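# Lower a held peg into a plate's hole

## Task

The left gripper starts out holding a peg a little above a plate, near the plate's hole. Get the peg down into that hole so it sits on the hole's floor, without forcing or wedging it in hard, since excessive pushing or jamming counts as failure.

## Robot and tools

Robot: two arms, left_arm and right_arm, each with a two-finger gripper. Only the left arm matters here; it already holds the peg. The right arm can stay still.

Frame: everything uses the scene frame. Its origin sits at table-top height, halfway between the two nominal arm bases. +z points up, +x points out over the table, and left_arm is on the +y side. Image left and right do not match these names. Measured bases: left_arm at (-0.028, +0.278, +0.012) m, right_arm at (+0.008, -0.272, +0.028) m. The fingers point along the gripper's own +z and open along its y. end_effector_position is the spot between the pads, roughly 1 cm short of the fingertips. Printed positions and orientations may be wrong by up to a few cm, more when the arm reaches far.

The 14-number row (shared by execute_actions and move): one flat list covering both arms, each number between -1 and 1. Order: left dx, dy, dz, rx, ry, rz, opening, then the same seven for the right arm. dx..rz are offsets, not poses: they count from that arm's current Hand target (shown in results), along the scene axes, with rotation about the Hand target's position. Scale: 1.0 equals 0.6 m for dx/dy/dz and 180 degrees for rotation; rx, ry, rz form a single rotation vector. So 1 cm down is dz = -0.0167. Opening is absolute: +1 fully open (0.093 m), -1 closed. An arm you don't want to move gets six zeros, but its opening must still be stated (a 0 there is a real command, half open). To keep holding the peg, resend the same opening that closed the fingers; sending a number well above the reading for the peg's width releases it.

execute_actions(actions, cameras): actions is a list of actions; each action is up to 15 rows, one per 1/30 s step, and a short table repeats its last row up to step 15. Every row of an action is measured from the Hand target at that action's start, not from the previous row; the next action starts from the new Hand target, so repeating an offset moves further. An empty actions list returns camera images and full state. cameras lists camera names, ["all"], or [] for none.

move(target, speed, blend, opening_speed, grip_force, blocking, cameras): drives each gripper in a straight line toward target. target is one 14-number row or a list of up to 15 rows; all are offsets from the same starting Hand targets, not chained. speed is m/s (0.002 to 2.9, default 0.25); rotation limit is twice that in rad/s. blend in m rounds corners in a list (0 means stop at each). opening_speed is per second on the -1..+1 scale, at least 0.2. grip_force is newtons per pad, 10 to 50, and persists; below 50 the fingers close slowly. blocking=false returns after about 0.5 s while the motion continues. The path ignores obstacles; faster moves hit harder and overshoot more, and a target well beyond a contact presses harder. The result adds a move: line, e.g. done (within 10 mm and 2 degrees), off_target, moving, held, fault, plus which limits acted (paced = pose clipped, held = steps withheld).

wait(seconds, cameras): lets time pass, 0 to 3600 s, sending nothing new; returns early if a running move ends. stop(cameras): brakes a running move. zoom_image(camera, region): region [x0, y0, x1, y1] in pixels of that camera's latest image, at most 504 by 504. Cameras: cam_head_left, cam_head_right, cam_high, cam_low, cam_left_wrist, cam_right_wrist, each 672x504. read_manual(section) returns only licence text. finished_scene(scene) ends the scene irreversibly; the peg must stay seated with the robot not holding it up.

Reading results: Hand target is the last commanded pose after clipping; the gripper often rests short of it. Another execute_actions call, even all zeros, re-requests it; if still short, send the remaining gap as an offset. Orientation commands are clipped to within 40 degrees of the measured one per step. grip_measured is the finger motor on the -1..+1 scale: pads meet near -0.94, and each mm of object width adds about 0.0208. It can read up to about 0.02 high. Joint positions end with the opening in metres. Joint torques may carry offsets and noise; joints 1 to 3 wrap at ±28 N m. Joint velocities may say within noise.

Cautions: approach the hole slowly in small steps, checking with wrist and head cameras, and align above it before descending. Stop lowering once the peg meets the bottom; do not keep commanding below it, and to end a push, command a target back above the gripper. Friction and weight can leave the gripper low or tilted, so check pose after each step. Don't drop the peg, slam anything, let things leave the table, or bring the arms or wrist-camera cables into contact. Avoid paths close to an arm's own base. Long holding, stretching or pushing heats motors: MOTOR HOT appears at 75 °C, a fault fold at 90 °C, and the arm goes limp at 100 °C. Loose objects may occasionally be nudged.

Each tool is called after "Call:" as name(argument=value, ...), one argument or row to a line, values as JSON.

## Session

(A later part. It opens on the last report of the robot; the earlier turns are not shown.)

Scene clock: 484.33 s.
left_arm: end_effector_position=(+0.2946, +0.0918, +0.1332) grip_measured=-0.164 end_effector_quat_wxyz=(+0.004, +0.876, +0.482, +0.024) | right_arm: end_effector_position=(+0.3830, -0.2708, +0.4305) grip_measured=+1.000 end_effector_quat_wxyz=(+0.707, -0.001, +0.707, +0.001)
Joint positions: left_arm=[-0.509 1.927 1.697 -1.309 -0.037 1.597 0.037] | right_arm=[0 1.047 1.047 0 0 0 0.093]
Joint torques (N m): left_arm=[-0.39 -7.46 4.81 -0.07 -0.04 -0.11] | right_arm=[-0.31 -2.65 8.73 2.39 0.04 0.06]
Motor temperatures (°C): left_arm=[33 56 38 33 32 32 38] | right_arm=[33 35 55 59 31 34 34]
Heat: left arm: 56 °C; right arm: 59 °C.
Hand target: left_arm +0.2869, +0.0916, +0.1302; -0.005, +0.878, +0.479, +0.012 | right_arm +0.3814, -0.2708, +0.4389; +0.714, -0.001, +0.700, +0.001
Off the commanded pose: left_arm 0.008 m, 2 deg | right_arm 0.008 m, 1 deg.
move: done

Call:
move(
  target=[-0.0014, 0.0009, -0.0142, 0, 0, 0, -0.923928, 0, 0, 0, 0, 0, 0, 1.0],
  speed=0.04,
  cameras=["cam_left_wrist"],
)

Call:
zoom_image(
  camera="cam_left_wrist",
  region=[260, 120, 380, 240],
)

Call:
zoom_image(
  camera="cam_left_wrist",
  region=[60, 0, 160, 100],
)

Call:
zoom_image(
  camera="cam_left_wrist",
  region=[530, 0, 630, 100],
)

Scene clock: 491.50 s.
left_arm: end_effector_position=(+0.2937, +0.0922, +0.1236) grip_measured=-0.164 end_effector_quat_wxyz=(+0.003, +0.876, +0.482, +0.023) | right_arm: end_effector_position=(+0.3830, -0.2708, +0.4305) grip_measured=+1.000 end_effector_quat_wxyz=(+0.707, -0.001, +0.707, +0.001)
Joint positions: left_arm=[-0.509 1.927 1.659 -1.275 -0.037 1.597 0.037] | right_arm=[0 1.047 1.047 0 0 0 0.093]
Joint torques (N m): left_arm=[-0.43 -7.65 5.03 -0.1 0.01 -0.04] | right_arm=[-0.23 -2.54 8.73 2.38 0.04 0.04]
Motor temperatures (°C): left_arm=[33 56 38 33 32 32 38] | right_arm=[33 35 56 59 31 34 34]
Heat: left arm: 56 °C; right arm: 59 °C.
Hand target: left_arm +0.2860, +0.0920, +0.1217; -0.005, +0.878, +0.479, +0.012 | right_arm +0.3814, -0.2708, +0.4389; +0.714, -0.001, +0.700, +0.001
Off the commanded pose: left_arm 0.008 m, 2 deg | right_arm 0.008 m, 1 deg.
move: done

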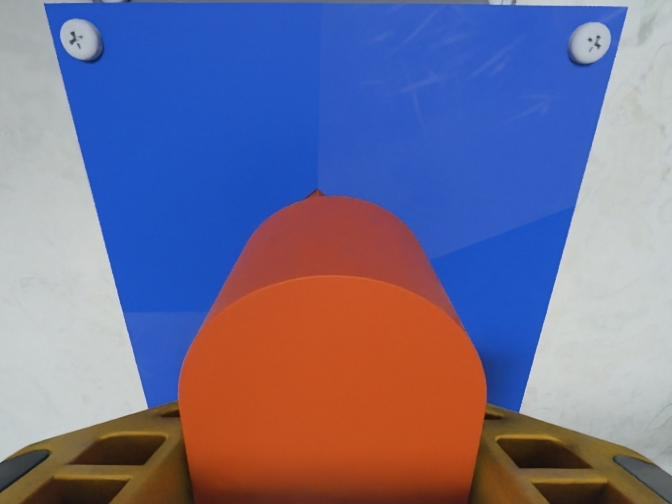

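Scaled by 4.200 from the camera's image (finer frame: 960x720).

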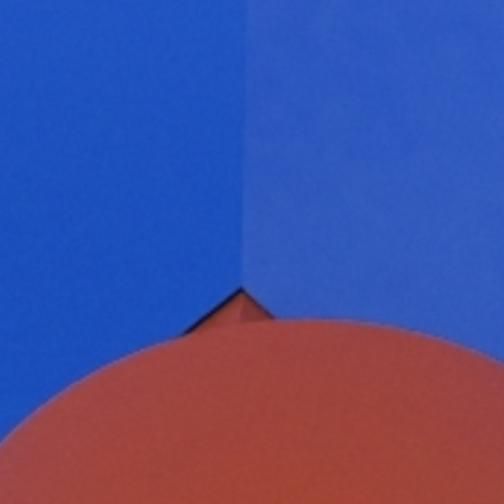

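Scaled by 5.040 from the camera's image (finer frame: 960x720).

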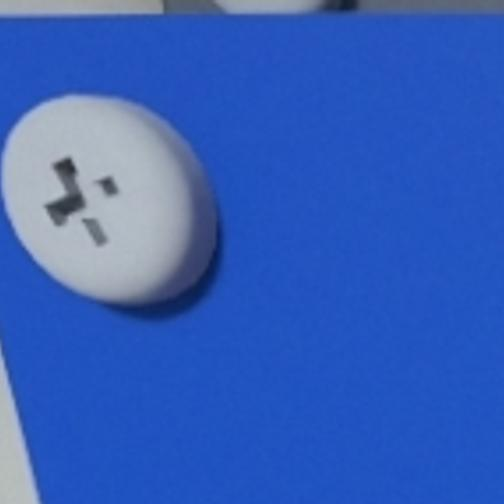

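Scaled by 5.040 from the camera's image (finer frame: 960x720).

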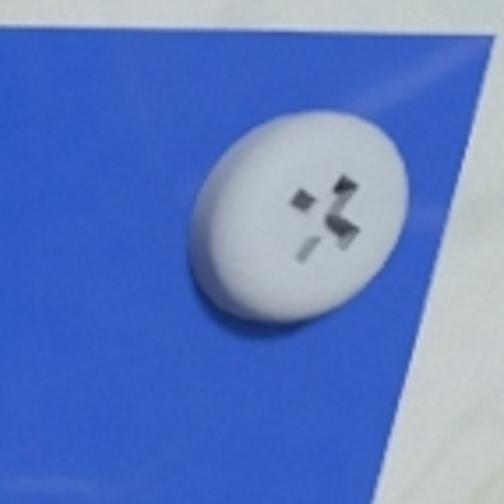

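Call:
move(
  target=[-0.0015, 0.0036, -0.02, 0, 0, 0, -0.923928, 0, 0, 0, 0, 0, 0, 1.0],
  speed=0.035,
  cameras=["cam_left_wrist"],
)

Call:
zoom_image(
  camera="cam_left_wrist",
  region=[20, 0, 170, 100],
)

Call:
zoom_image(
  camera="cam_left_wrist",
  region=[520, 0, 670, 100],
)

Call:
zoom_image(
  camera="cam_left_wrist",
  region=[200, 150, 460, 320],
)

Scene clock: 513.20 s.
left_arm: end_effector_position=(+0.2930, +0.0926, +0.1127) grip_measured=-0.164 end_effector_quat_wxyz=(+0.003, +0.876, +0.482, +0.023) | right_arm: end_effector_position=(+0.3830, -0.2708, +0.4305) grip_measured=+1.000 end_effector_quat_wxyz=(+0.707, -0.001, +0.707, +0.001)
Joint positions: left_arm=[-0.509 1.927 1.616 -1.232 -0.037 1.597 0.037] | right_arm=[0 1.047 1.047 0 0 0 0.093]
Joint torques (N m): left_arm=[-0.14 -8.06 4.03 -0.06 0.04 -0.03] | right_arm=[-0.4 -2.65 8.7 2.4 0.04 0.07]
Motor temperatures (°C): left_arm=[33 56 39 33 32 32 38] | right_arm=[33 35 56 59 31 34 34]
Heat: left arm: 56 °C; right arm: 59 °C.
Hand target: left_arm +0.2851, +0.0942, +0.1097; -0.005, +0.878, +0.479, +0.012 | right_arm +0.3814, -0.2708, +0.4389; +0.714, -0.001, +0.700, +0.001
Off the commanded pose: left_arm 0.009 m, 2 deg | right_arm 0.008 m, 1 deg.
move: done

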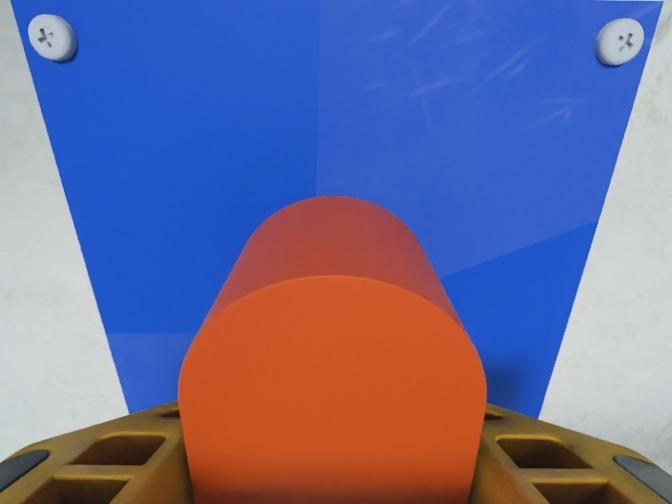

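Scaled by 3.360 from the camera's image (finer frame: 960x720).

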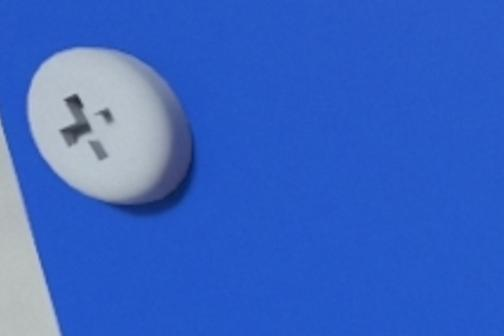

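Scaled by 3.360 from the camera's image (finer frame: 960x720).

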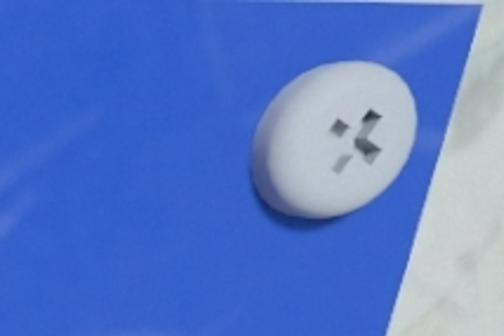

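Scaled by 1.938 from the camera's image (finer frame: 960x720).

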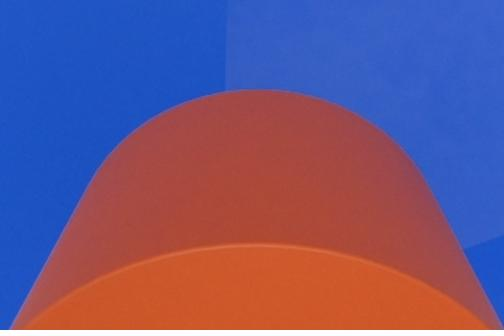

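Call:
move(
  target=[-0.0004, 0.0003, -0.005, 0, 0, 0, -0.923928, 0, 0, 0, 0, 0, 0, 1.0],
  speed=0.03,
  cameras=["cam_left_wrist"],
)

Call:
zoom_image(
  camera="cam_left_wrist",
  region=[20, 0, 170, 100],
)

Call:
zoom_image(
  camera="cam_left_wrist",
  region=[520, 0, 670, 100],
)

Scene clock: 529.60 s.
left_arm: end_effector_position=(+0.2929, +0.0927, +0.1122) grip_measured=-0.164 end_effector_quat_wxyz=(+0.002, +0.876, +0.482, +0.023) | right_arm: end_effector_position=(+0.3830, -0.2708, +0.4305) grip_measured=+1.000 end_effector_quat_wxyz=(+0.707, -0.001, +0.707, +0.001)
Joint positions: left_arm=[-0.509 1.927 1.614 -1.231 -0.037 1.597 0.037] | right_arm=[0 1.047 1.047 0 0 0 0.093]
Joint torques (N m): left_arm=[-0.09 -8.16 3.19 0.06 0.02 -0.04] | right_arm=[-0.18 -2.74 8.66 2.37 0.04 0.04]
Motor temperatures (°C): left_arm=[33 56 38 33 32 32 38] | right_arm=[33 35 56 59 31 34 34]
Heat: left arm: 56 °C; right arm: 59 °C.
Hand target: left_arm +0.2848, +0.0944, +0.1067; -0.005, +0.878, +0.479, +0.012 | right_arm +0.3814, -0.2708, +0.4389; +0.714, -0.001, +0.700, +0.001
Off the commanded pose: left_arm 0.010 m, 2 deg | right_arm 0.008 m, 1 deg.
move: done

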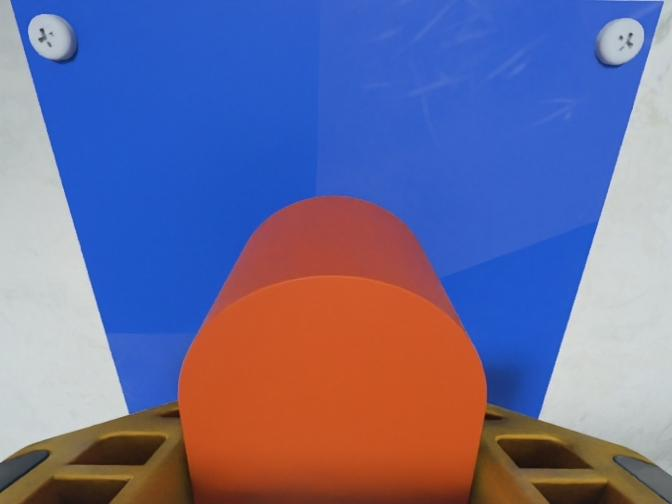

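Scaled by 3.360 from the camera's image (finer frame: 960x720).

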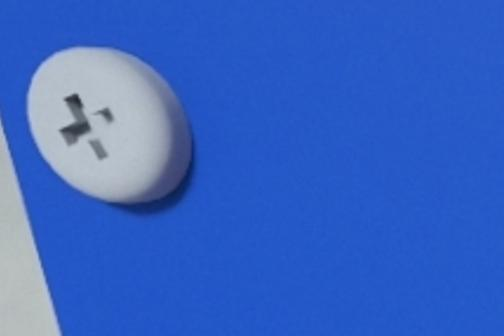

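Scaled by 3.360 from the camera's image (finer frame: 960x720).

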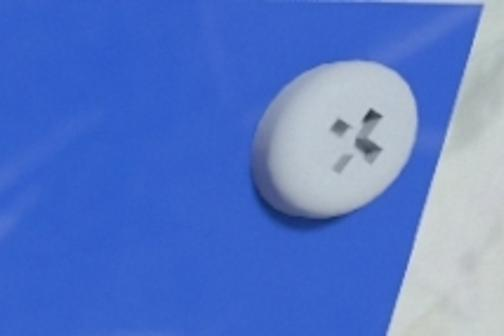

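Call:
finished_scene(
  scene=2,
)

The scene is finished: the task was done.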